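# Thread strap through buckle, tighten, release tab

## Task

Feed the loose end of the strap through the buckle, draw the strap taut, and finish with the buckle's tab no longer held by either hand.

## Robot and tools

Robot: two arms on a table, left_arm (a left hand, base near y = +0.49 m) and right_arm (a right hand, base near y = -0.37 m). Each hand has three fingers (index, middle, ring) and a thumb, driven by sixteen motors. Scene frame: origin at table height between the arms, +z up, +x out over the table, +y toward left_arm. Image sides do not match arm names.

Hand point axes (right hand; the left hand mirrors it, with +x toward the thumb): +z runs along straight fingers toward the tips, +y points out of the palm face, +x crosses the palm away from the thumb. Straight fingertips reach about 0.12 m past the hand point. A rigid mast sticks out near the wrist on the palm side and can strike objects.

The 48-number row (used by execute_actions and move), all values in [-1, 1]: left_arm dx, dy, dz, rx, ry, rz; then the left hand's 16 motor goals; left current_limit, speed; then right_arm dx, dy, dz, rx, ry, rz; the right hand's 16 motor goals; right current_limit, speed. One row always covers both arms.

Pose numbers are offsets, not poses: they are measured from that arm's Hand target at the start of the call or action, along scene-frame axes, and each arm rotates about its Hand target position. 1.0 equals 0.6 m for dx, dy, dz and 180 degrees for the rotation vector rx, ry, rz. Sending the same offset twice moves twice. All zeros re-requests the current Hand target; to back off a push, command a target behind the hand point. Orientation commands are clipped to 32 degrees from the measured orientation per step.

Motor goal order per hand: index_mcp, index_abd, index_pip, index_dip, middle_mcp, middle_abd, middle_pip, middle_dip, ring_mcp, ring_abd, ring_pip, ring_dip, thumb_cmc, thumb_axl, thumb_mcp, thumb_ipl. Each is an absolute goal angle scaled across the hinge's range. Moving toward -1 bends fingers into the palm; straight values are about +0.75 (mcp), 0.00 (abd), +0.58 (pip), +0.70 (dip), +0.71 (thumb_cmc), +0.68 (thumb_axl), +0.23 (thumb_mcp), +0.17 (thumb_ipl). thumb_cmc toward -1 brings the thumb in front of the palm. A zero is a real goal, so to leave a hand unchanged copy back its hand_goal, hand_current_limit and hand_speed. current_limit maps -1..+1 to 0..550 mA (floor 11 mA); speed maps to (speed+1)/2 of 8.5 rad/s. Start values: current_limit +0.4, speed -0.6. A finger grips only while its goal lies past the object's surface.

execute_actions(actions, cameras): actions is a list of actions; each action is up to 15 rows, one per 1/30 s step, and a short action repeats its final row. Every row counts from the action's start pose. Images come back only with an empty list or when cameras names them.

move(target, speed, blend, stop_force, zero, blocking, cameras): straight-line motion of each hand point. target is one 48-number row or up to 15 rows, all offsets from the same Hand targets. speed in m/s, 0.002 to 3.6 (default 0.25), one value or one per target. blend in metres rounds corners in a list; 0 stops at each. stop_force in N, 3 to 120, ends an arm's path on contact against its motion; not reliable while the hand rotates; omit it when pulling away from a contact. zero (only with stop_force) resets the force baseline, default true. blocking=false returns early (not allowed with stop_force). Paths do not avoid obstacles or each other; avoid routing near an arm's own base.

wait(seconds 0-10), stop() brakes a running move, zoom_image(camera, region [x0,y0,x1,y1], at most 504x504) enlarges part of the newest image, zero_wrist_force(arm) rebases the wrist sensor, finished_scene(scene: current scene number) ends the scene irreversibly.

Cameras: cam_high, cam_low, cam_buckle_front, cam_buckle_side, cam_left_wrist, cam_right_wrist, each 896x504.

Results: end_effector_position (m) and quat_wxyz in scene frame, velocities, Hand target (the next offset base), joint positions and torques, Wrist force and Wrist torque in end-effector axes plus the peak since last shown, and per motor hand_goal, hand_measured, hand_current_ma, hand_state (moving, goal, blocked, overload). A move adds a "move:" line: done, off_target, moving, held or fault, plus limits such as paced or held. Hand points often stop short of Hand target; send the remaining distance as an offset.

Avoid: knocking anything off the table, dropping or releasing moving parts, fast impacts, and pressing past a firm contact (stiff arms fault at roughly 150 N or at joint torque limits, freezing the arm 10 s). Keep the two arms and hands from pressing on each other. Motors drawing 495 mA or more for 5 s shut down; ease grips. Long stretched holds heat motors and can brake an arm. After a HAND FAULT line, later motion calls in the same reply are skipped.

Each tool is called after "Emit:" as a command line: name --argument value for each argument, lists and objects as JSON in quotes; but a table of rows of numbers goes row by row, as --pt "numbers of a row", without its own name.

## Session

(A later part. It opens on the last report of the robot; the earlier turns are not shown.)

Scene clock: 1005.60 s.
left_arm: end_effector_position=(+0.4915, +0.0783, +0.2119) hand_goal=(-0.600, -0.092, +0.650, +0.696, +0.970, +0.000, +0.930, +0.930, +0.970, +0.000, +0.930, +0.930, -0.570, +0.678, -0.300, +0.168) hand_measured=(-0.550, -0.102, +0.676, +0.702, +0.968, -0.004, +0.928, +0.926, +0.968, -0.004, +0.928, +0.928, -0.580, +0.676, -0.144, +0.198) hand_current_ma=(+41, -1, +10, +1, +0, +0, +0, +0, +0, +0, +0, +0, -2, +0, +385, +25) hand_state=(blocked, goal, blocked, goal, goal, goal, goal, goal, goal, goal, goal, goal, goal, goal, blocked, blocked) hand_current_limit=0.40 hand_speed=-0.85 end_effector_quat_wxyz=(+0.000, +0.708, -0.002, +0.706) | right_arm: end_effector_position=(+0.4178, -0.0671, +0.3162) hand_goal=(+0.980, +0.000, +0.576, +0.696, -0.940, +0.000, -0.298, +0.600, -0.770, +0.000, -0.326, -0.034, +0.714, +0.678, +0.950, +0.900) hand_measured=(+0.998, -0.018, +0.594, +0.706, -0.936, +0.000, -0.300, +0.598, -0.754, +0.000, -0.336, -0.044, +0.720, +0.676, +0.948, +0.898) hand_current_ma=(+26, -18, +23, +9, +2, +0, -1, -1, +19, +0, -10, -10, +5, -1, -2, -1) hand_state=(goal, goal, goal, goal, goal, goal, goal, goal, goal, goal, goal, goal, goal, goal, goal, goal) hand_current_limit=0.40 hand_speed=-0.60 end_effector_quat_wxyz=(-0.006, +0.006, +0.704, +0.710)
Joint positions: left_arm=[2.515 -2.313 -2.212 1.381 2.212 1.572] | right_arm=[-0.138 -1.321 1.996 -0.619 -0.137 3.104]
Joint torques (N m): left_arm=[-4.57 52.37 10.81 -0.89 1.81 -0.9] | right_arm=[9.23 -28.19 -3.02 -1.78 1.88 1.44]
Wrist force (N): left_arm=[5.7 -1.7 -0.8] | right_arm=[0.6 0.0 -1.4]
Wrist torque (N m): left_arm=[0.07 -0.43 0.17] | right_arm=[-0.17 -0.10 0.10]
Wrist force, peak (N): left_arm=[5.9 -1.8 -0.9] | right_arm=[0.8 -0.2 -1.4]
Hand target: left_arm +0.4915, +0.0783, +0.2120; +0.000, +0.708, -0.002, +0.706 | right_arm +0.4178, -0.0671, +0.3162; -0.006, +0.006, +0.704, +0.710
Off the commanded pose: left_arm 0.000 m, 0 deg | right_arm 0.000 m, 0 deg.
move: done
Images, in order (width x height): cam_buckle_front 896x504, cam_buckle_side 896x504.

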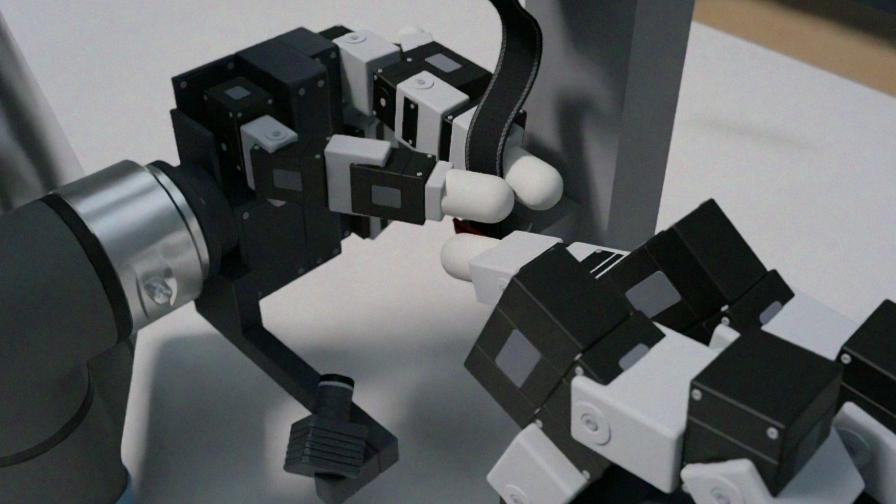

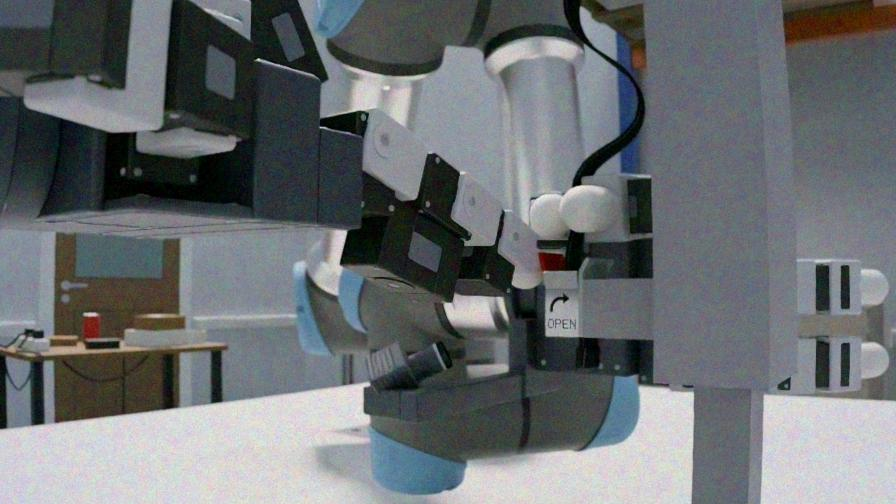

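Emit:
move --target '[0,0,0,0,0,0,-0.6,-0.093,0.65,0.696,0.97,0,0.93,0.93,0.97,0,0.93,0.93,-0.571,0.678,-0.3,0.168,0.4,-0.85,-0.005,0,-0.052,0,0,0,0.98,0,0.576,0.696,-0.94,0,-0.299,0.6,-0.77,0,-0.326,-0.034,0.714,0.678,0.95,0.9,0.4,-0.6]' --speed 0.04

Emit:
move --target '[0,0,0,0,0,0,-0.56,-0.093,0.65,0.696,0.97,0,0.93,0.93,0.97,0,0.93,0.93,-0.571,0.678,0.05,0.168,0.4,-0.85,0,0,0,0,0,0,0.98,0,0.576,0.696,-0.94,0,-0.299,0.6,-0.77,0,-0.326,-0.034,0.714,0.678,0.95,0.9,0.4,-0.6]' --speed 0.04 --cameras '["cam_buckle_side"]'

Emit:
zoom_image --camera "cam_buckle_side" --region '[490, 100, 740, 390]'

Emit:
move --target '[0,0,0.0333,0,0,0,-0.56,-0.093,0.65,0.696,0.97,0,0.93,0.93,0.97,0,0.93,0.93,-0.571,0.678,0.05,0.168,0.4,-0.85,0,0,0,0,0,0,0.98,0,0.576,0.696,-0.94,0,-0.299,0.6,-0.77,0,-0.326,-0.034,0.714,0.678,0.95,0.9,0.4,-0.6]' --speed 0.03 --cameras '["cam_buckle_side"]'

Emit:
zoom_image --camera "cam_buckle_side" --region '[490, 100, 740, 390]'

Scene clock: 1015.37 s.
left_arm: end_effector_position=(+0.4915, +0.0783, +0.2120) hand_goal=(-0.600, -0.092, +0.650, +0.696, +0.970, +0.000, +0.930, +0.930, +0.970, +0.000, +0.930, +0.930, -0.570, +0.678, -0.300, +0.168) hand_measured=(-0.550, -0.102, +0.676, +0.702, +0.968, -0.004, +0.928, +0.926, +0.968, -0.004, +0.928, +0.928, -0.580, +0.676, -0.144, +0.198) hand_current_ma=(+42, -1, +10, +1, +0, +0, +0, +0, +0, +0, +0, +0, -2, +0, +385, +25) hand_state=(blocked, goal, blocked, goal, goal, goal, goal, goal, goal, goal, goal, goal, goal, goal, blocked, blocked) hand_current_limit=0.40 hand_speed=-0.85 end_effector_quat_wxyz=(+0.000, +0.708, -0.002, +0.706) | right_arm: end_effector_position=(+0.4147, -0.0670, +0.2849) hand_goal=(+0.980, +0.000, +0.576, +0.696, -0.940, +0.000, -0.298, +0.600, -0.770, +0.000, -0.326, -0.034, +0.714, +0.678, +0.950, +0.900) hand_measured=(+0.996, -0.002, +0.580, +0.698, -0.936, +0.000, -0.300, +0.598, -0.754, +0.000, -0.336, -0.044, +0.720, +0.676, +0.948, +0.898) hand_current_ma=(+22, -1, +3, +1, +2, +0, -1, -1, +19, +0, -10, -10, +5, -1, -2, -1) hand_state=(goal, goal, goal, goal, goal, goal, goal, goal, goal, goal, goal, goal, goal, goal, goal, goal) hand_current_limit=0.40 hand_speed=-0.60 end_effector_quat_wxyz=(-0.006, +0.006, +0.704, +0.710)
Joint positions: left_arm=[2.515 -2.313 -2.212 1.38 2.212 1.571] | right_arm=[-0.139 -1.274 2.036 -0.707 -0.138 3.104]
Joint torques (N m): left_arm=[2.4 49.22 -5.49 -0.97 -1.52 -1.39] | right_arm=[-11.14 -27.84 -24.37 1.06 -1.34 0.61]
Wrist force (N): left_arm=[5.6 -1.9 -0.8] | right_arm=[-0.8 0.2 -0.1]
Wrist torque (N m): left_arm=[0.05 -0.41 0.15] | right_arm=[-0.34 -0.21 -0.15]
Wrist force, peak (N): left_arm=[5.7 -1.9 -0.8] | right_arm=[0.5 0.5 -1.6]
Hand target: left_arm +0.4915, +0.0783, +0.2120; +0.000, +0.708, -0.002, +0.706 | right_arm +0.4148, -0.0671, +0.2850; -0.006, +0.006, +0.704, +0.710
Off the commanded pose: left_arm 0.000 m, 0 deg | right_arm 0.000 m, 0 deg.
move: done

Scene clock: 1016.40 s.
left_arm: end_effector_position=(+0.4915, +0.0783, +0.2120) hand_goal=(-0.560, -0.092, +0.650, +0.696, +0.970, +0.000, +0.930, +0.930, +0.970, +0.000, +0.930, +0.930, -0.570, +0.678, +0.050, +0.168) hand_measured=(-0.558, -0.102, +0.652, +0.698, +0.968, -0.004, +0.928, +0.926, +0.968, -0.004, +0.928, +0.928, -0.580, +0.676, +0.048, +0.170) hand_current_ma=(+0, -1, +0, +0, +0, +0, +0, +0, +0, +0, +0, +0, -2, +0, +0, +0) hand_state=(goal, goal, goal, goal, goal, goal, goal, goal, goal, goal, goal, goal, goal, goal, goal, goal) hand_current_limit=0.40 hand_speed=-0.85 end_effector_quat_wxyz=(+0.000, +0.708, -0.002, +0.706) | right_arm: end_effector_position=(+0.4148, -0.0671, +0.2850) hand_goal=(+0.980, +0.000, +0.576, +0.696, -0.940, +0.000, -0.298, +0.600, -0.770, +0.000, -0.326, -0.034, +0.714, +0.678, +0.950, +0.900) hand_measured=(+0.996, -0.002, +0.580, +0.698, -0.936, +0.000, -0.300, +0.598, -0.754, +0.000, -0.336, -0.044, +0.720, +0.676, +0.948, +0.898) hand_current_ma=(+22, -1, +3, +1, +2, +0, -1, -1, +19, +0, -10, -10, +5, -1, -2, -1) hand_state=(goal, goal, goal, goal, goal, goal, goal, goal, goal, goal, goal, goal, goal, goal, goal, goal) hand_current_limit=0.40 hand_speed=-0.60 end_effector_quat_wxyz=(-0.006, +0.006, +0.704, +0.710)
Joint positions: left_arm=[2.515 -2.313 -2.212 1.38 2.212 1.571] | right_arm=[-0.139 -1.274 2.036 -0.707 -0.138 3.104]
Joint torques (N m): left_arm=[1.78 47.99 -6.07 -0.87 -1.49 -1.5] | right_arm=[-10.24 -21.64 -29.23 1.6 -1.07 -1.84]
Wrist force (N): left_arm=[5.5 -1.9 -0.5] | right_arm=[-0.8 0.3 -0.4]
Wrist torque (N m): left_arm=[0.04 -0.39 0.15] | right_arm=[-0.30 -0.21 -0.15]
Wrist force, peak (N): left_arm=[5.7 -1.8 -0.8] | right_arm=[-0.8 0.3 -0.4]
Hand target: left_arm +0.4915, +0.0783, +0.2120; +0.000, +0.708, -0.002, +0.706 | right_arm +0.4148, -0.0671, +0.2850; -0.006, +0.006, +0.704, +0.710
Off the commanded pose: left_arm 0.000 m, 0 deg | right_arm 0.000 m, 0 deg.
move: done
Images, in order (width x height): cam_buckle_side 896x504.

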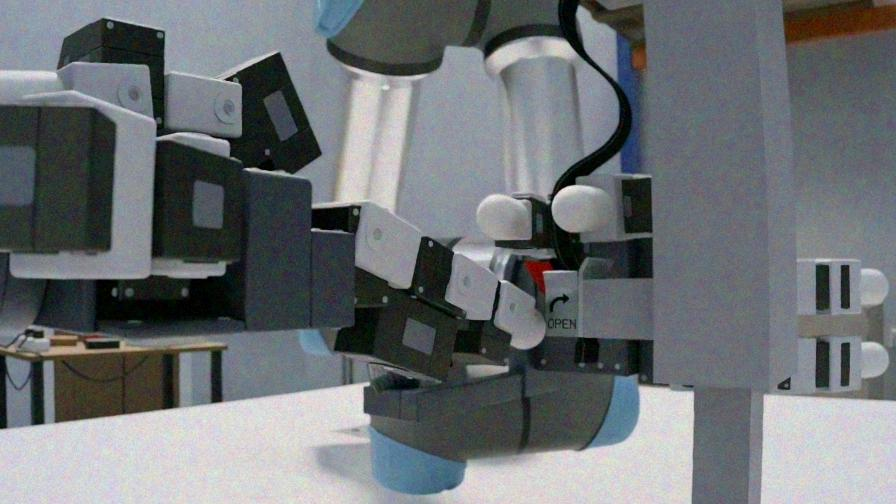

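Scaled by 1.738 from the camera's 896x504 image, which has a finer 1280x720 frame.

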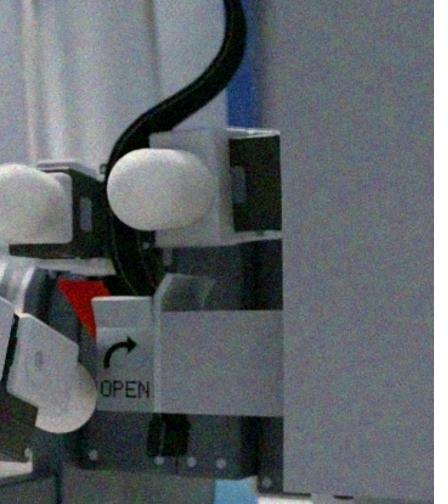

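Scene clock: 1017.37 s.
left_arm: end_effector_position=(+0.4915, +0.0783, +0.2320) hand_goal=(-0.560, -0.092, +0.650, +0.696, +0.970, +0.000, +0.930, +0.930, +0.970, +0.000, +0.930, +0.930, -0.570, +0.678, +0.050, +0.168) hand_measured=(-0.558, -0.102, +0.652, +0.698, +0.968, -0.004, +0.928, +0.926, +0.968, -0.004, +0.928, +0.928, -0.580, +0.676, +0.048, +0.170) hand_current_ma=(+0, -1, +0, +0, +0, +0, +0, +0, +0, +0, +0, +0, -2, +0, +0, +0) hand_state=(goal, goal, goal, goal, goal, goal, goal, goal, goal, goal, goal, goal, goal, goal, goal, goal) hand_current_limit=0.40 hand_speed=-0.85 end_effector_quat_wxyz=(+0.000, +0.708, -0.002, +0.706) | right_arm: end_effector_position=(+0.4148, -0.0671, +0.2850) hand_goal=(+0.980, +0.000, +0.576, +0.696, -0.940, +0.000, -0.298, +0.600, -0.770, +0.000, -0.326, -0.034, +0.714, +0.678, +0.950, +0.900) hand_measured=(+0.996, -0.002, +0.580, +0.698, -0.936, +0.000, -0.300, +0.598, -0.754, +0.000, -0.336, -0.044, +0.720, +0.676, +0.948, +0.898) hand_current_ma=(+22, -1, +3, +1, +2, +0, -1, -1, +19, +0, -10, -10, +5, -1, -2, -1) hand_state=(goal, goal, goal, goal, goal, goal, goal, goal, goal, goal, goal, goal, goal, goal, goal, goal) hand_current_limit=0.40 hand_speed=-0.60 end_effector_quat_wxyz=(-0.006, +0.006, +0.704, +0.710)
Joint positions: left_arm=[2.515 -2.255 -2.222 1.332 2.212 1.571] | right_arm=[-0.139 -1.274 2.036 -0.707 -0.138 3.104]
Joint torques (N m): left_arm=[1.2 24.86 3.88 4.75 -1.27 0.54] | right_arm=[-9.71 -20.11 -28.92 1.69 -0.87 -1.44]
Wrist force (N): left_arm=[5.3 -1.9 -0.9] | right_arm=[-0.6 0.2 -0.4]
Wrist torque (N m): left_arm=[0.07 -0.38 0.14] | right_arm=[-0.31 -0.23 -0.14]
Wrist force, peak (N): left_arm=[5.9 -2.0 -0.8] | right_arm=[-0.9 0.3 -0.4]
Hand target: left_arm +0.4915, +0.0783, +0.2320; +0.000, +0.708, -0.002, +0.706 | right_arm +0.4148, -0.0671, +0.2850; -0.006, +0.006, +0.704, +0.710
Off the commanded pose: left_arm 0.000 m, 0 deg | right_arm 0.000 m, 0 deg.
move: done
Images, in order (width x height): cam_buckle_side 896x504.

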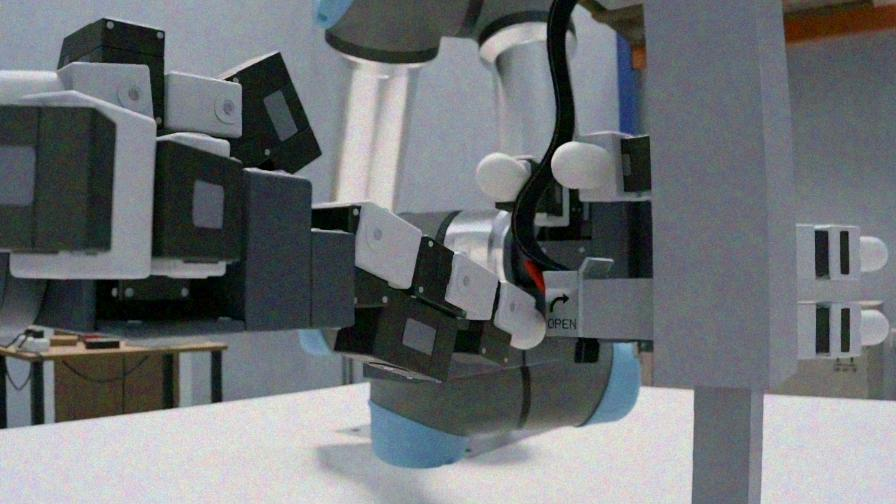

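Scaled by 1.738 from the camera's 896x504 image, which has a finer 1280x720 frame.

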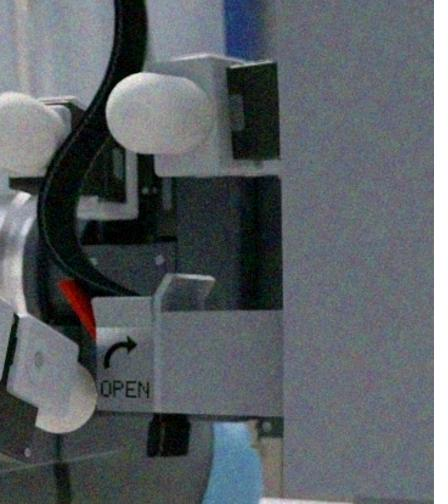

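Emit:
move --target '[0,0,0,0,0,0,-0.6,-0.093,0.65,0.696,0.97,0,0.93,0.93,0.97,0,0.93,0.93,-0.571,0.678,-0.3,0.168,0.4,-0.85,0,0,0,0,0,0,0.98,0,0.576,0.696,-0.94,0,-0.299,0.6,-0.77,0,-0.326,-0.034,0.714,0.678,0.95,0.9,0.4,-0.6]' --speed 0.04 --cameras '["cam_buckle_side"]'

Emit:
move --target '[0.003,0,0.0133,0,0,0,-0.6,-0.093,0.65,0.696,0.97,0,0.93,0.93,0.97,0,0.93,0.93,-0.571,0.678,-0.3,0.168,0.4,-0.85,0,0,0,0,0,0,0.98,0,0.576,0.696,-0.94,0,-0.299,0.6,-0.77,0,-0.326,-0.034,0.714,0.678,0.95,0.9,0.4,-0.6]' --speed 0.02 --cameras '["cam_buckle_side"]'

Emit:
zoom_image --camera "cam_buckle_side" --region '[490, 100, 740, 390]'

Scene clock: 1023.77 s.
left_arm: end_effector_position=(+0.4915, +0.0783, +0.2320) hand_goal=(-0.600, -0.092, +0.650, +0.696, +0.970, +0.000, +0.930, +0.930, +0.970, +0.000, +0.930, +0.930, -0.570, +0.678, -0.300, +0.168) hand_measured=(-0.554, -0.102, +0.674, +0.702, +0.968, -0.004, +0.928, +0.926, +0.968, -0.004, +0.928, +0.928, -0.580, +0.676, -0.144, +0.198) hand_current_ma=(+37, -1, +10, +1, +0, +0, +0, +0, +0, +0, +0, +0, -2, +0, +382, +25) hand_state=(blocked, goal, blocked, goal, goal, goal, goal, goal, goal, goal, goal, goal, goal, goal, blocked, blocked) hand_current_limit=0.40 hand_speed=-0.85 end_effector_quat_wxyz=(+0.000, +0.708, -0.002, +0.706) | right_arm: end_effector_position=(+0.4148, -0.0671, +0.2850) hand_goal=(+0.980, +0.000, +0.576, +0.696, -0.940, +0.000, -0.298, +0.600, -0.770, +0.000, -0.326, -0.034, +0.714, +0.678, +0.950, +0.900) hand_measured=(+0.996, -0.002, +0.580, +0.698, -0.936, +0.000, -0.300, +0.598, -0.754, +0.000, -0.336, -0.044, +0.720, +0.676, +0.948, +0.898) hand_current_ma=(+22, -1, +3, +1, +2, +0, -1, -1, +19, +0, -10, -10, +5, -1, -2, -1) hand_state=(goal, goal, goal, goal, goal, goal, goal, goal, goal, goal, goal, goal, goal, goal, goal, goal) hand_current_limit=0.40 hand_speed=-0.60 end_effector_quat_wxyz=(-0.006, +0.006, +0.704, +0.710)
Joint positions: left_arm=[2.515 -2.255 -2.222 1.332 2.212 1.571] | right_arm=[-0.139 -1.274 2.036 -0.707 -0.138 3.104]
Joint torques (N m): left_arm=[-4.26 24.32 15.95 4.58 1.5 0.07] | right_arm=[-9.57 -20.62 -28.5 1.6 0.16 -1.58]
Wrist force (N): left_arm=[5.5 -1.8 -0.7] | right_arm=[-0.6 0.2 -0.3]
Wrist torque (N m): left_arm=[0.06 -0.39 0.14] | right_arm=[-0.34 -0.24 -0.14]
Wrist force, peak (N): left_arm=[5.7 -1.8 -1.1] | right_arm=[-1.1 0.2 -0.3]
Hand target: left_arm +0.4915, +0.0783, +0.2320; +0.000, +0.708, -0.002, +0.706 | right_arm +0.4148, -0.0671, +0.2850; -0.006, +0.006, +0.704, +0.710
Off the commanded pose: left_arm 0.000 m, 0 deg | right_arm 0.000 m, 0 deg.
move: done
Images, in order (width x height): cam_buckle_side 896x504.

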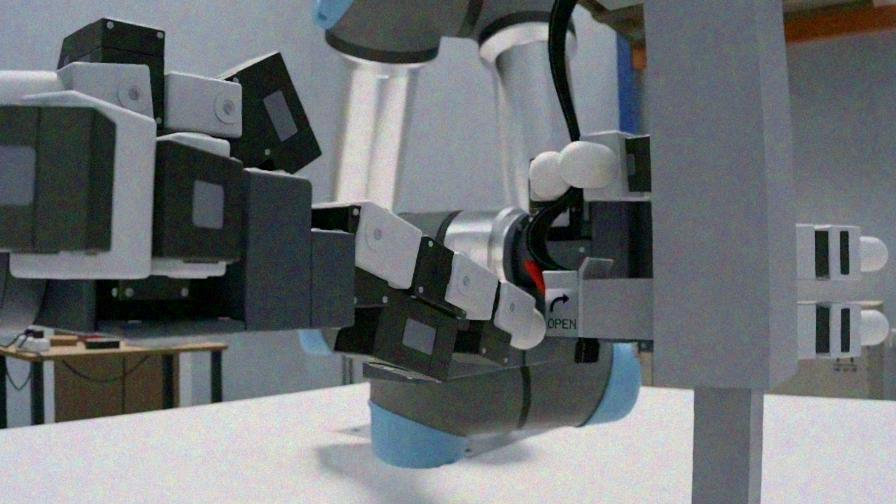

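Scene clock: 1024.50 s.
left_arm: end_effector_position=(+0.4934, +0.0783, +0.2401) hand_goal=(-0.600, -0.092, +0.650, +0.696, +0.970, +0.000, +0.930, +0.930, +0.970, +0.000, +0.930, +0.930, -0.570, +0.678, -0.300, +0.168) hand_measured=(-0.554, -0.102, +0.674, +0.702, +0.968, -0.004, +0.928, +0.926, +0.968, -0.004, +0.928, +0.928, -0.580, +0.676, -0.146, +0.198) hand_current_ma=(+38, -1, +10, +1, +0, +0, +0, +0, +0, +0, +0, +0, -2, +0, +385, +26) hand_state=(blocked, goal, blocked, goal, goal, goal, goal, goal, goal, goal, goal, goal, goal, goal, blocked, blocked) hand_current_limit=0.40 hand_speed=-0.85 end_effector_quat_wxyz=(+0.000, +0.708, -0.002, +0.706) end_effector_velocity=(+0.000, +0.000, -0.001) end_effector_angular_velocity=(-0.001, -0.001, -0.001) | right_arm: end_effector_position=(+0.4148, -0.0671, +0.2850) hand_goal=(+0.980, +0.000, +0.576, +0.696, -0.940, +0.000, -0.298, +0.600, -0.770, +0.000, -0.326, -0.034, +0.714, +0.678, +0.950, +0.900) hand_measured=(+0.996, -0.002, +0.580, +0.698, -0.936, +0.000, -0.300, +0.598, -0.754, +0.000, -0.336, -0.044, +0.720, +0.676, +0.948, +0.898) hand_current_ma=(+22, -1, +3, +1, +2, +0, -1, -1, +19, +0, -10, -10, +5, -1, -2, -1) hand_state=(goal, goal, goal, goal, goal, goal, goal, goal, goal, goal, goal, goal, goal, goal, goal, goal) hand_current_limit=0.40 hand_speed=-0.60 end_effector_quat_wxyz=(-0.006, +0.006, +0.704, +0.710)
Joint positions: left_arm=[2.518 -2.233 -2.222 1.31 2.209 1.572] | right_arm=[-0.139 -1.274 2.036 -0.707 -0.138 3.104]
Joint velocities: left_arm=[0 -0.003 -0.001 0.005 -0.001 -0.001] | right_arm=[within noise]
Joint torques (N m): left_arm=[1.32 21.86 1.11 4.45 -0.83 1.13] | right_arm=[-9.06 -20.25 -29.21 1.65 0.27 -1.74]
Wrist force (N): left_arm=[5.5 -1.7 -0.8] | right_arm=[-0.8 0.2 -0.5]
Wrist torque (N m): left_arm=[0.08 -0.40 0.14] | right_arm=[-0.31 -0.21 -0.15]
Wrist force, peak (N): left_arm=[5.5 -1.9 -0.8] | right_arm=[-0.8 0.4 -0.4]
Hand target: left_arm +0.4933, +0.0783, +0.2400; +0.000, +0.708, -0.002, +0.706 | right_arm +0.4148, -0.0671, +0.2850; -0.006, +0.006, +0.704, +0.710
Off the commanded pose: left_arm 0.000 m, 0 deg | right_arm 0.000 m, 0 deg.
move: done
Images, in order (width x height): cam_buckle_side 896x504.

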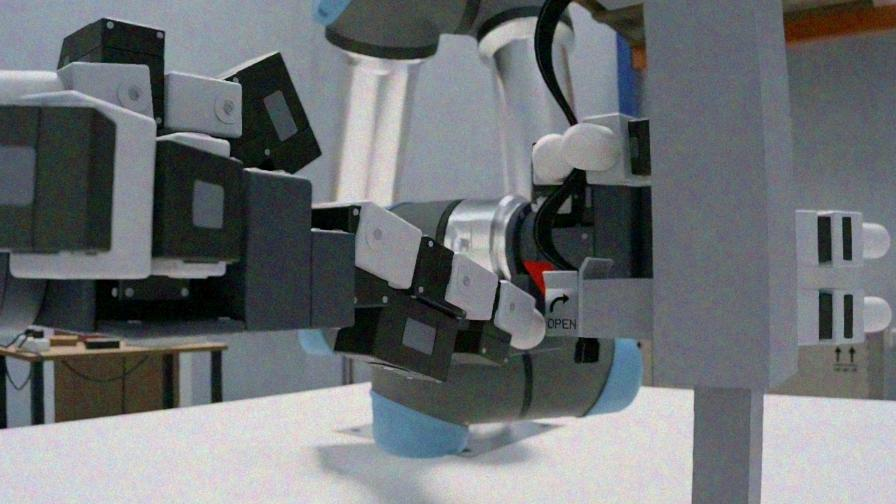

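Scaled by 1.738 from the camera's 896x504 image, which has a finer 1280x720 frame.

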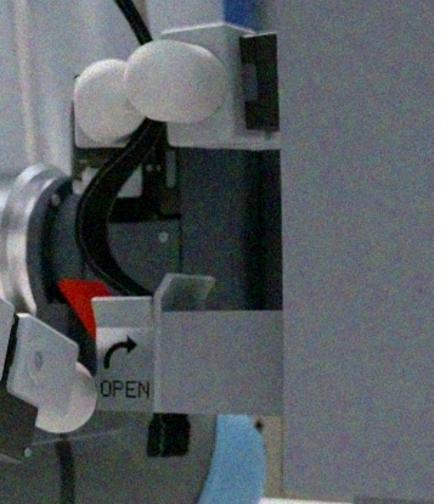

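Emit:
move --target '[0.0,0,0.0117,0,0,0,-0.6,-0.093,0.65,0.696,0.97,0,0.93,0.93,0.97,0,0.93,0.93,-0.571,0.678,-0.3,0.168,0.4,-0.85,0,0,0,0,0,0,0.98,0,0.576,0.696,-0.94,0,-0.299,0.6,-0.77,0,-0.326,-0.034,0.714,0.678,0.95,0.9,0.4,-0.6]' --speed 0.02 --cameras '["cam_buckle_side"]'

Emit:
zoom_image --camera "cam_buckle_side" --region '[490, 100, 740, 390]'

Scene clock: 1027.13 s.
left_arm: end_effector_position=(+0.4933, +0.0783, +0.2471) hand_goal=(-0.600, -0.092, +0.650, +0.696, +0.970, +0.000, +0.930, +0.930, +0.970, +0.000, +0.930, +0.930, -0.570, +0.678, -0.300, +0.168) hand_measured=(-0.554, -0.102, +0.674, +0.702, +0.968, -0.004, +0.928, +0.926, +0.968, -0.004, +0.928, +0.928, -0.580, +0.676, -0.146, +0.198) hand_current_ma=(+38, -1, +10, +1, +0, +0, +0, +0, +0, +0, +0, +0, -2, +0, +385, +26) hand_state=(blocked, goal, blocked, goal, goal, goal, goal, goal, goal, goal, goal, goal, goal, goal, blocked, blocked) hand_current_limit=0.40 hand_speed=-0.85 end_effector_quat_wxyz=(+0.000, +0.708, -0.002, +0.706) | right_arm: end_effector_position=(+0.4148, -0.0671, +0.2850) hand_goal=(+0.980, +0.000, +0.576, +0.696, -0.940, +0.000, -0.298, +0.600, -0.770, +0.000, -0.326, -0.034, +0.714, +0.678, +0.950, +0.900) hand_measured=(+0.996, -0.002, +0.580, +0.698, -0.936, +0.000, -0.300, +0.598, -0.754, +0.000, -0.336, -0.044, +0.720, +0.676, +0.948, +0.898) hand_current_ma=(+22, -1, +3, +1, +2, +0, -1, -1, +19, +0, -10, -10, +5, -1, -2, -1) hand_state=(goal, goal, goal, goal, goal, goal, goal, goal, goal, goal, goal, goal, goal, goal, goal, goal) hand_current_limit=0.40 hand_speed=-0.60 end_effector_quat_wxyz=(-0.006, +0.006, +0.704, +0.710)
Joint positions: left_arm=[2.518 -2.213 -2.224 1.292 2.209 1.572] | right_arm=[-0.139 -1.274 2.036 -0.707 -0.138 3.104]
Joint torques (N m): left_arm=[-3.52 22.88 -1.84 4.15 1.94 0.8] | right_arm=[-7.82 -20.55 -29.93 1.57 0.84 -1.51]
Wrist force (N): left_arm=[5.6 -1.8 -0.9] | right_arm=[-0.6 0.2 -0.3]
Wrist torque (N m): left_arm=[0.08 -0.41 0.16] | right_arm=[-0.33 -0.23 -0.14]
Wrist force, peak (N): left_arm=[5.8 -2.0 -0.7] | right_arm=[-0.8 0.5 -0.5]
Hand target: left_arm +0.4933, +0.0783, +0.2470; +0.000, +0.708, -0.002, +0.706 | right_arm +0.4148, -0.0671, +0.2850; -0.006, +0.006, +0.704, +0.710
Off the commanded pose: left_arm 0.000 m, 0 deg | right_arm 0.000 m, 0 deg.
move: done
Images, in order (width x height): cam_buckle_side 896x504.

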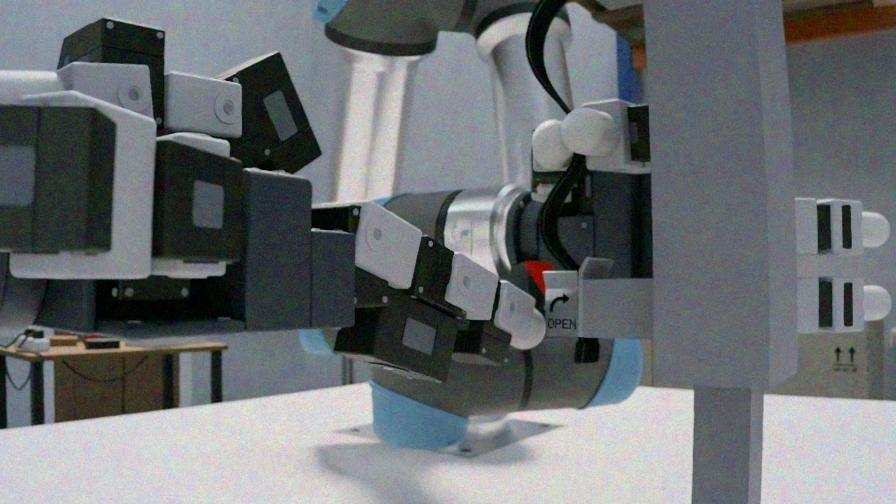

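Scaled by 1.738 from the camera's 896x504 image, which has a finer 1280x720 frame.

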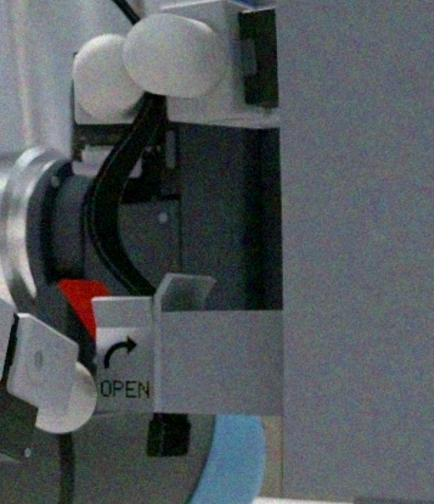

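Emit:
move --target '[0.0,0,0.0083,0,0,0,-0.6,-0.093,0.65,0.696,0.97,0,0.93,0.93,0.97,0,0.93,0.93,-0.571,0.678,-0.3,0.168,0.4,-0.85,0,0,0,0,0,0,0.98,0,0.576,0.696,-0.94,0,-0.299,0.6,-0.77,0,-0.326,-0.034,0.714,0.678,0.95,0.9,0.4,-0.6]' --speed 0.02 --cameras '["cam_buckle_side"]'

Emit:
zoom_image --camera "cam_buckle_side" --region '[490, 100, 740, 390]'

Emit:
move --target '[0,0,0,0,0,0,-0.6,-0.093,0.65,0.696,0.97,0,0.93,0.93,0.97,0,0.93,0.93,-0.571,0.678,-0.3,0.168,0.4,-0.85,0.005,0,0.052,0,0,0,0.98,0,0.576,0.696,-0.94,0,-0.299,0.6,-0.77,0,-0.326,-0.034,0.714,0.678,0.95,0.9,0.4,-0.6]' --speed 0.04 --cameras '["cam_buckle_side"]'

Emit:
zoom_image --camera "cam_buckle_side" --region '[490, 100, 740, 390]'

Scene clock: 1031.80 s.
left_arm: end_effector_position=(+0.4933, +0.0783, +0.2521) hand_goal=(-0.600, -0.092, +0.650, +0.696, +0.970, +0.000, +0.930, +0.930, +0.970, +0.000, +0.930, +0.930, -0.570, +0.678, -0.300, +0.168) hand_measured=(-0.554, -0.102, +0.674, +0.702, +0.968, -0.004, +0.928, +0.926, +0.968, -0.004, +0.928, +0.928, -0.580, +0.676, -0.146, +0.198) hand_current_ma=(+38, -1, +10, +1, +0, +0, +0, +0, +0, +0, +0, +0, -2, +0, +385, +26) hand_state=(blocked, goal, blocked, goal, goal, goal, goal, goal, goal, goal, goal, goal, goal, goal, blocked, blocked) hand_current_limit=0.40 hand_speed=-0.85 end_effector_quat_wxyz=(+0.000, +0.708, -0.002, +0.706) | right_arm: end_effector_position=(+0.4148, -0.0671, +0.2850) hand_goal=(+0.980, +0.000, +0.576, +0.696, -0.940, +0.000, -0.298, +0.600, -0.770, +0.000, -0.326, -0.034, +0.714, +0.678, +0.950, +0.900) hand_measured=(+0.996, -0.002, +0.580, +0.698, -0.936, +0.000, -0.300, +0.598, -0.754, +0.000, -0.336, -0.044, +0.720, +0.676, +0.948, +0.898) hand_current_ma=(+22, -1, +3, +1, +2, +0, -1, -1, +19, +0, -10, -10, +5, -1, -2, -1) hand_state=(goal, goal, goal, goal, goal, goal, goal, goal, goal, goal, goal, goal, goal, goal, goal, goal) hand_current_limit=0.40 hand_speed=-0.60 end_effector_quat_wxyz=(-0.006, +0.006, +0.704, +0.710)
Joint positions: left_arm=[2.518 -2.199 -2.225 1.279 2.209 1.572] | right_arm=[-0.139 -1.274 2.036 -0.707 -0.138 3.104]
Joint torques (N m): left_arm=[-3.28 24.64 -2.03 2.07 2.12 -0.82] | right_arm=[-7.02 -20.49 -29.58 1.58 1.12 -1.68]
Wrist force (N): left_arm=[5.5 -1.8 -0.8] | right_arm=[-0.8 0.2 -0.3]
Wrist torque (N m): left_arm=[0.08 -0.39 0.14] | right_arm=[-0.32 -0.21 -0.16]
Wrist force, peak (N): left_arm=[5.6 -2.0 -0.7] | right_arm=[-0.9 0.1 -0.5]
Hand target: left_arm +0.4933, +0.0783, +0.2520; +0.000, +0.708, -0.002, +0.706 | right_arm +0.4148, -0.0671, +0.2850; -0.006, +0.006, +0.704, +0.710
Off the commanded pose: left_arm 0.000 m, 0 deg | right_arm 0.000 m, 0 deg.
move: done
Images, in order (width x height): cam_buckle_side 896x504.

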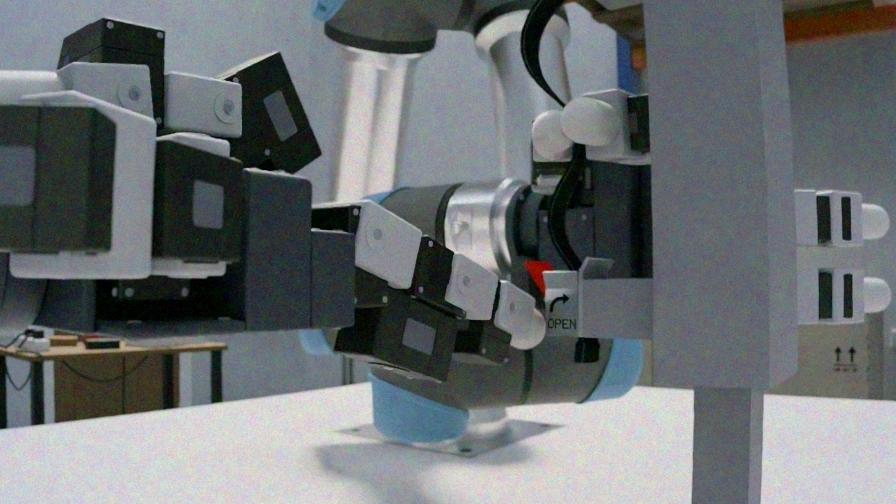

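Scaled by 1.738 from the camera's 896x504 image, which has a finer 1280x720 frame.

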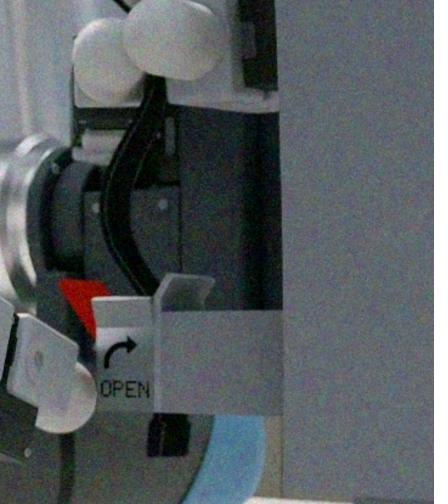

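Scene clock: 1032.93 s.
left_arm: end_effector_position=(+0.4933, +0.0783, +0.2519) hand_goal=(-0.600, -0.092, +0.650, +0.696, +0.970, +0.000, +0.930, +0.930, +0.970, +0.000, +0.930, +0.930, -0.570, +0.678, -0.300, +0.168) hand_measured=(-0.554, -0.102, +0.676, +0.702, +0.968, -0.004, +0.928, +0.926, +0.968, -0.004, +0.928, +0.928, -0.580, +0.676, -0.146, +0.198) hand_current_ma=(+38, -1, +10, +1, +0, +0, +0, +0, +0, +0, +0, +0, -2, +0, +385, +26) hand_state=(blocked, goal, blocked, goal, goal, goal, goal, goal, goal, goal, goal, goal, goal, goal, blocked, blocked) hand_current_limit=0.40 hand_speed=-0.85 end_effector_quat_wxyz=(+0.000, +0.708, -0.002, +0.706) | right_arm: end_effector_position=(+0.4179, -0.0671, +0.3163) hand_goal=(+0.980, +0.000, +0.576, +0.696, -0.940, +0.000, -0.298, +0.600, -0.770, +0.000, -0.326, -0.034, +0.714, +0.678, +0.950, +0.900) hand_measured=(+0.998, -0.018, +0.594, +0.706, -0.936, +0.000, -0.300, +0.598, -0.754, +0.000, -0.336, -0.044, +0.720, +0.676, +0.948, +0.898) hand_current_ma=(+25, -18, +23, +9, +2, +0, -1, -1, +19, +0, -10, -10, +5, -1, -2, -1) hand_state=(goal, goal, goal, goal, goal, goal, goal, goal, goal, goal, goal, goal, goal, goal, goal, goal) hand_current_limit=0.40 hand_speed=-0.60 end_effector_quat_wxyz=(-0.006, +0.006, +0.704, +0.710)
Joint positions: left_arm=[2.518 -2.199 -2.225 1.279 2.209 1.572] | right_arm=[-0.138 -1.321 1.996 -0.619 -0.137 3.104]
Joint torques (N m): left_arm=[-3.52 23.12 3.35 4.43 1.93 -0.8] | right_arm=[9.37 -23.76 -5.53 -1.6 1.82 -0.84]
Wrist force (N): left_arm=[5.5 -1.7 -0.6] | right_arm=[0.5 0.0 -1.2]
Wrist torque (N m): left_arm=[0.08 -0.39 0.15] | right_arm=[-0.20 -0.09 0.09]
Wrist force, peak (N): left_arm=[5.6 -1.9 -0.7] | right_arm=[0.4 -1.9 -0.7]
Hand target: left_arm +0.4933, +0.0783, +0.2520; +0.000, +0.708, -0.002, +0.706 | right_arm +0.4178, -0.0671, +0.3162; -0.006, +0.006, +0.704, +0.710
Off the commanded pose: left_arm 0.000 m, 0 deg | right_arm 0.000 m, 0 deg.
move: done
Images, in order (width x height): cam_buckle_side 896x504.

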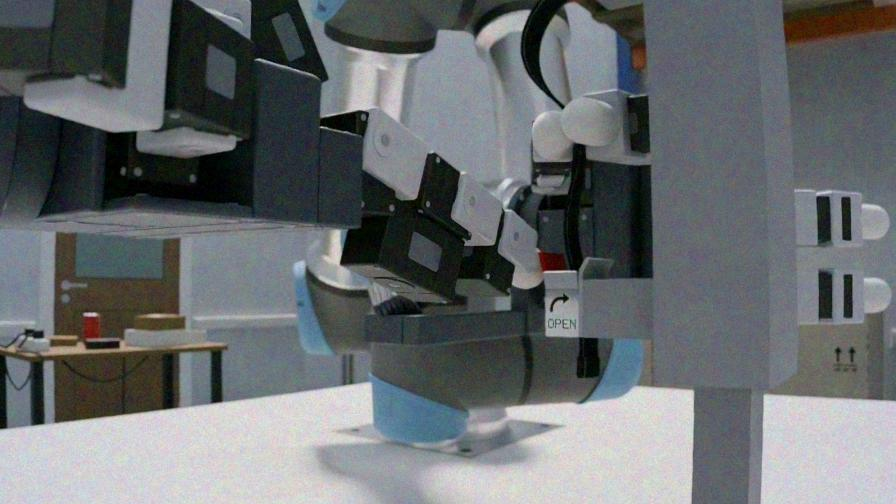

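Scaled by 1.738 from the camera's 896x504 image, which has a finer 1280x720 frame.

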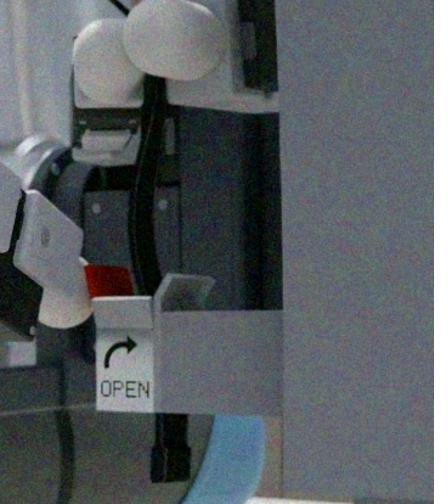

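Emit:
move --target '[-0.0017,0,-0.0333,0,0,0,-0.6,-0.093,0.65,0.696,0.97,0,0.93,0.93,0.97,0,0.93,0.93,-0.571,0.678,-0.3,0.168,0.4,-0.85,0,0,0,0,0,0,0.98,0,0.576,0.696,-0.94,0,-0.299,0.6,-0.77,0,-0.326,-0.034,0.714,0.678,0.95,0.9,0.4,-0.6]' --speed 0.02 --cameras '["cam_buckle_front","cam_buckle_side"]'

Emit:
zoom_image --camera "cam_buckle_side" --region '[490, 100, 740, 400]'

Emit:
zoom_image --camera "cam_buckle_front" --region '[400, 0, 640, 250]'

Scene clock: 1039.33 s.
left_arm: end_effector_position=(+0.4923, +0.0783, +0.2319) hand_goal=(-0.600, -0.092, +0.650, +0.696, +0.970, +0.000, +0.930, +0.930, +0.970, +0.000, +0.930, +0.930, -0.570, +0.678, -0.300, +0.168) hand_measured=(-0.554, -0.102, +0.676, +0.702, +0.968, -0.004, +0.928, +0.926, +0.968, -0.004, +0.928, +0.928, -0.580, +0.676, -0.146, +0.198) hand_current_ma=(+38, -1, +10, +1, +0, +0, +0, +0, +0, +0, +0, +0, -2, +0, +385, +26) hand_state=(blocked, goal, blocked, goal, goal, goal, goal, goal, goal, goal, goal, goal, goal, goal, blocked, blocked) hand_current_limit=0.40 hand_speed=-0.85 end_effector_quat_wxyz=(+0.000, +0.708, -0.002, +0.706) | right_arm: end_effector_position=(+0.4178, -0.0670, +0.3162) hand_goal=(+0.980, +0.000, +0.576, +0.696, -0.940, +0.000, -0.298, +0.600, -0.770, +0.000, -0.326, -0.034, +0.714, +0.678, +0.950, +0.900) hand_measured=(+0.998, -0.020, +0.594, +0.706, -0.936, +0.000, -0.300, +0.598, -0.754, +0.000, -0.336, -0.044, +0.720, +0.676, +0.948, +0.898) hand_current_ma=(+25, -20, +22, +9, +2, +0, -1, -1, +19, +0, -10, -10, +5, -1, -2, -1) hand_state=(goal, goal, goal, goal, goal, goal, goal, goal, goal, goal, goal, goal, goal, goal, goal, goal) hand_current_limit=0.40 hand_speed=-0.60 end_effector_quat_wxyz=(-0.006, +0.006, +0.704, +0.710)
Joint positions: left_arm=[2.517 -2.256 -2.22 1.332 2.211 1.571] | right_arm=[-0.138 -1.321 1.996 -0.619 -0.137 3.104]
Joint torques (N m): left_arm=[-6.89 49.27 13.38 -0.97 2.13 -1.09] | right_arm=[8.64 -31.45 -3.61 -1.93 1.89 1.36]
Wrist force (N): left_arm=[5.6 -1.7 -0.9] | right_arm=[0.6 0.0 -1.2]
Wrist torque (N m): left_arm=[0.08 -0.41 0.15] | right_arm=[-0.18 -0.11 0.10]
Wrist force, peak (N): left_arm=[5.8 -1.8 -0.8] | right_arm=[0.6 -0.1 -1.6]
Hand target: left_arm +0.4923, +0.0783, +0.2320; +0.000, +0.708, -0.002, +0.706 | right_arm +0.4178, -0.0671, +0.3162; -0.006, +0.006, +0.704, +0.710
Off the commanded pose: left_arm 0.000 m, 0 deg | right_arm 0.000 m, 0 deg.
move: done
Images, in order (width x height): cam_buckle_front 896x504, cam_buckle_side 896x504.

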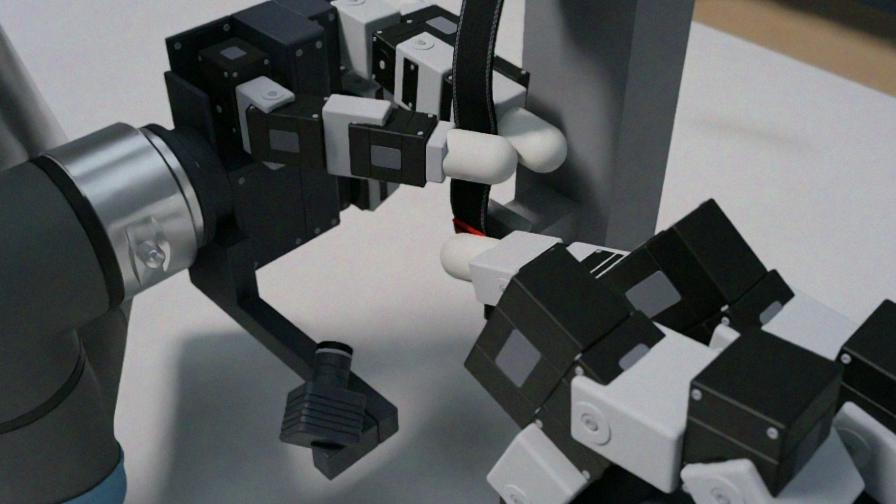

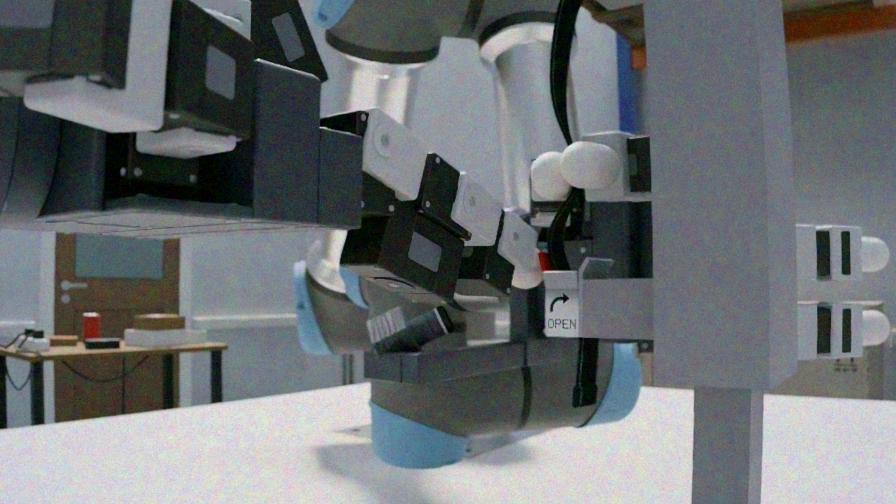

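Scaled by 1.680 from the camera's 896x504 image, which has a finer 1280x720 frame.

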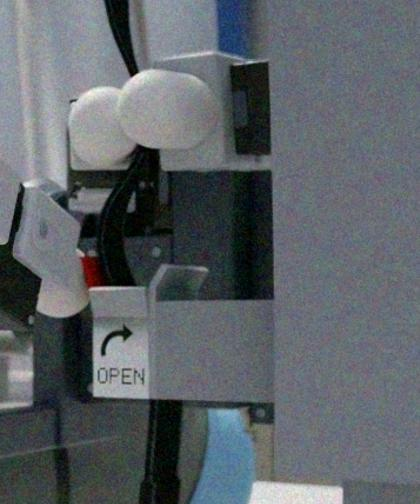

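Scaled by 2.016 from the camera's 896x504 image, which has a finer 1280x720 frame.

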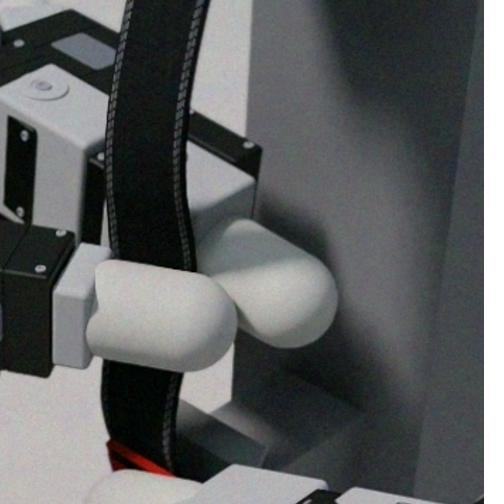

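Emit:
move --target '[0,0,0,0,0,0,-0.6,-0.093,0.65,0.696,0.97,0,0.93,0.93,0.97,0,0.93,0.93,-0.571,0.678,-0.3,0.168,0.4,-0.85,-0.005,0,-0.052,0,0,0,0.98,0,0.576,0.696,-0.94,0,-0.299,0.6,-0.77,0,-0.326,-0.034,0.714,0.678,0.95,0.9,0.4,-0.6]' --speed 0.04 --cameras '["cam_buckle_side"]'

Emit:
zoom_image --camera "cam_buckle_side" --region '[490, 100, 740, 420]'

Emit:
move --target '[0,0,0,0,0,0,-0.52,-0.093,0.65,0.696,0.97,0,0.93,0.93,0.97,0,0.93,0.93,-0.571,0.678,0.226,0.168,0.4,-0.75,0,0,0,0,0,0,0.98,0,0.576,0.696,-0.94,0,-0.299,0.6,-0.77,0,-0.326,-0.034,0.714,0.678,0.95,0.9,0.4,-0.6]' --speed 0.04 --cameras '["cam_buckle_side","cam_buckle_front"]'

Scene clock: 1080.73 s.
left_arm: end_effector_position=(+0.4923, +0.0783, +0.2320) hand_goal=(-0.600, -0.092, +0.650, +0.696, +0.970, +0.000, +0.930, +0.930, +0.970, +0.000, +0.930, +0.930, -0.570, +0.678, -0.300, +0.168) hand_measured=(-0.554, -0.102, +0.676, +0.702, +0.968, -0.004, +0.928, +0.926, +0.968, -0.004, +0.928, +0.928, -0.580, +0.676, -0.146, +0.198) hand_current_ma=(+38, -1, +10, +1, +0, +0, +0, +0, +0, +0, +0, +0, -2, +0, +385, +26) hand_state=(blocked, goal, blocked, goal, goal, goal, goal, goal, goal, goal, goal, goal, goal, goal, blocked, blocked) hand_current_limit=0.40 hand_speed=-0.85 end_effector_quat_wxyz=(+0.000, +0.708, -0.002, +0.706) | right_arm: end_effector_position=(+0.4147, -0.0670, +0.2849) hand_goal=(+0.980, +0.000, +0.576, +0.696, -0.940, +0.000, -0.298, +0.600, -0.770, +0.000, -0.326, -0.034, +0.714, +0.678, +0.950, +0.900) hand_measured=(+0.996, -0.002, +0.580, +0.698, -0.936, +0.000, -0.300, +0.598, -0.754, +0.000, -0.336, -0.044, +0.720, +0.676, +0.948, +0.898) hand_current_ma=(+22, -1, +3, +1, +2, +0, -1, -1, +19, +0, -10, -10, +5, -1, -2, -1) hand_state=(goal, goal, goal, goal, goal, goal, goal, goal, goal, goal, goal, goal, goal, goal, goal, goal) hand_current_limit=0.40 hand_speed=-0.60 end_effector_quat_wxyz=(-0.006, +0.006, +0.704, +0.710)
Joint positions: left_arm=[2.517 -2.256 -2.22 1.331 2.211 1.572] | right_arm=[-0.139 -1.274 2.036 -0.707 -0.138 3.104]
Joint torques (N m): left_arm=[1.5 48.89 -5.1 -0.92 -1.42 1] | right_arm=[-10.05 -28.59 -24.08 0.99 -1.19 0.62]
Wrist force (N): left_arm=[5.6 -1.7 -0.6] | right_arm=[-0.8 0.3 -0.5]
Wrist torque (N m): left_arm=[0.06 -0.40 0.15] | right_arm=[-0.30 -0.21 -0.15]
Wrist force, peak (N): left_arm=[5.8 -1.9 -0.7] | right_arm=[0.7 -0.1 -1.6]
Hand target: left_arm +0.4923, +0.0783, +0.2320; +0.000, +0.708, -0.002, +0.706 | right_arm +0.4148, -0.0671, +0.2850; -0.006, +0.006, +0.704, +0.710
Off the commanded pose: left_arm 0.000 m, 0 deg | right_arm 0.000 m, 0 deg.
move: done
Images, in order (width x height): cam_buckle_side 896x504.

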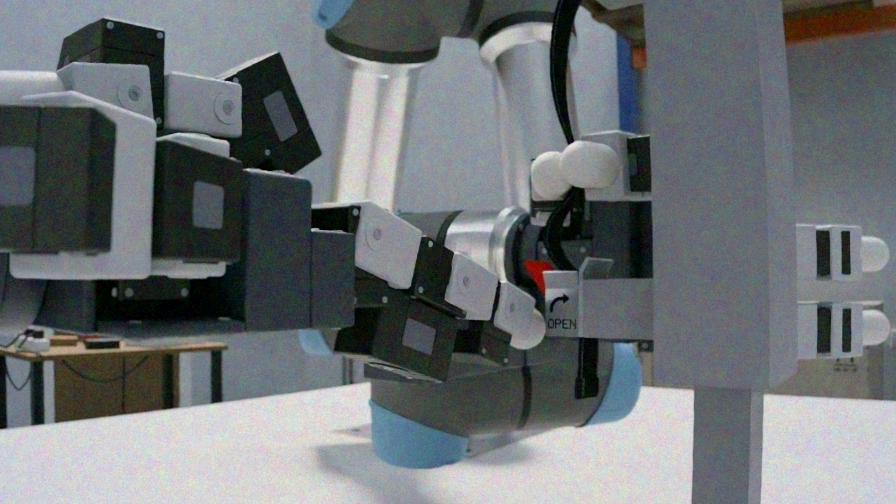

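Scaled by 1.575 from the camera's 896x504 image, which has a finer 1280x720 frame.

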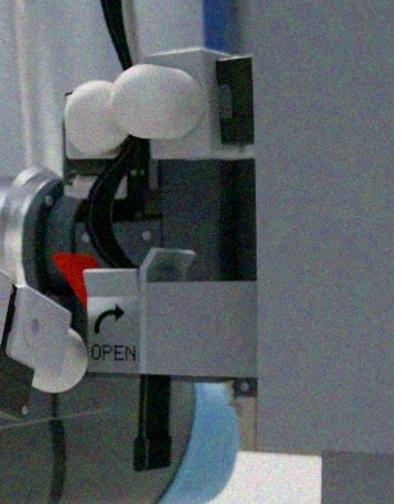

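Scene clock: 1081.73 s.
left_arm: end_effector_position=(+0.4923, +0.0783, +0.2320) hand_goal=(-0.520, -0.092, +0.650, +0.696, +0.970, +0.000, +0.930, +0.930, +0.970, +0.000, +0.930, +0.930, -0.570, +0.678, +0.226, +0.168) hand_measured=(-0.518, -0.102, +0.652, +0.698, +0.968, -0.004, +0.928, +0.926, +0.968, -0.004, +0.928, +0.928, -0.580, +0.676, +0.224, +0.170) hand_current_ma=(+0, -1, +0, +0, +0, +0, +0, +0, +0, +0, +0, +0, -2, +0, +0, +0) hand_state=(goal, goal, goal, goal, goal, goal, goal, goal, goal, goal, goal, goal, goal, goal, goal, goal) hand_current_limit=0.40 hand_speed=-0.75 end_effector_quat_wxyz=(+0.000, +0.708, -0.002, +0.706) | right_arm: end_effector_position=(+0.4148, -0.0671, +0.2850) hand_goal=(+0.980, +0.000, +0.576, +0.696, -0.940, +0.000, -0.298, +0.600, -0.770, +0.000, -0.326, -0.034, +0.714, +0.678, +0.950, +0.900) hand_measured=(+0.996, -0.002, +0.580, +0.698, -0.936, +0.000, -0.300, +0.598, -0.754, +0.000, -0.336, -0.044, +0.720, +0.676, +0.948, +0.898) hand_current_ma=(+22, -1, +3, +1, +2, +0, -1, -1, +19, +0, -10, -10, +5, -1, -2, -1) hand_state=(goal, goal, goal, goal, goal, goal, goal, goal, goal, goal, goal, goal, goal, goal, goal, goal) hand_current_limit=0.40 hand_speed=-0.60 end_effector_quat_wxyz=(-0.006, +0.006, +0.704, +0.710)
Joint positions: left_arm=[2.517 -2.256 -2.22 1.331 2.211 1.572] | right_arm=[-0.139 -1.274 2.036 -0.707 -0.138 3.104]
Joint torques (N m): left_arm=[2.23 48.82 -5.28 -0.81 -1.5 0.81] | right_arm=[-10.67 -20.78 -28.9 1.62 -0.75 -1.71]
Wrist force (N): left_arm=[5.6 -1.8 -1.0] | right_arm=[-0.7 0.4 -0.3]
Wrist torque (N m): left_arm=[0.09 -0.40 0.15] | right_arm=[-0.30 -0.23 -0.14]
Wrist force, peak (N): left_arm=[5.8 -2.0 -0.8] | right_arm=[-0.7 0.4 -0.6]
Hand target: left_arm +0.4923, +0.0783, +0.2320; +0.000, +0.708, -0.002, +0.706 | right_arm +0.4148, -0.0671, +0.2850; -0.006, +0.006, +0.704, +0.710
Off the commanded pose: left_arm 0.000 m, 0 deg | right_arm 0.000 m, 0 deg.
move: done
Images, in order (width x height): cam_buckle_front 896x504, cam_buckle_side 896x504.

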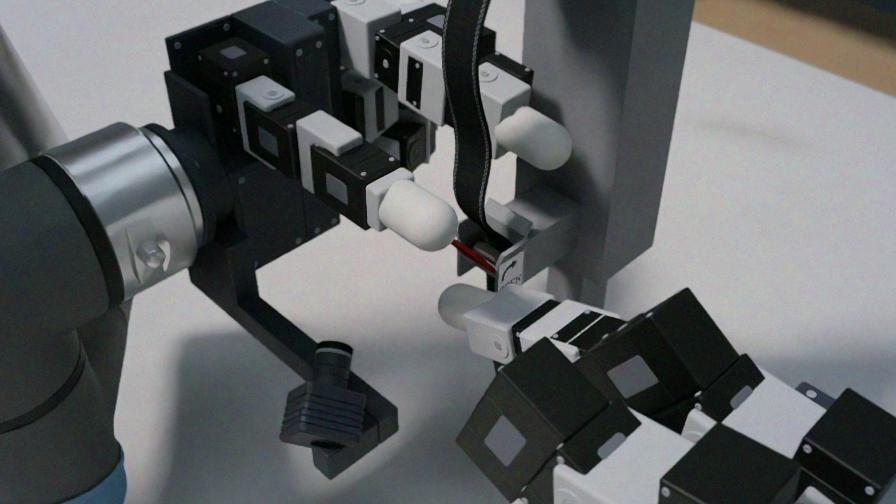

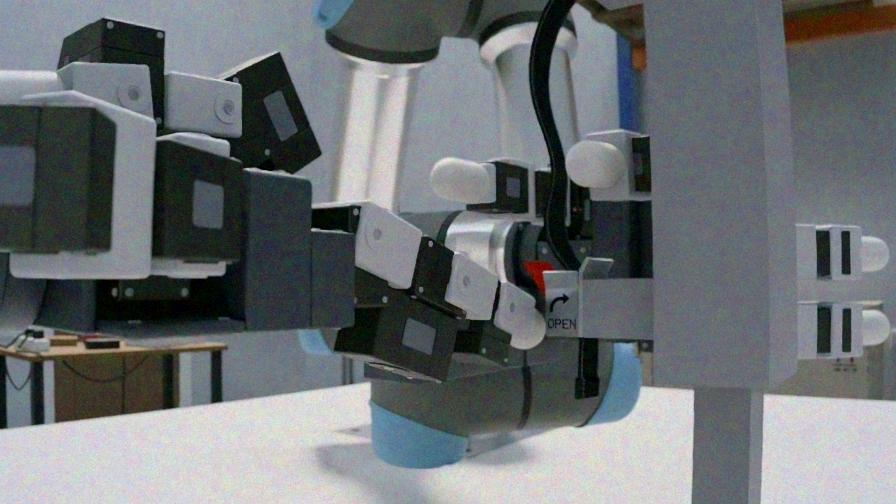

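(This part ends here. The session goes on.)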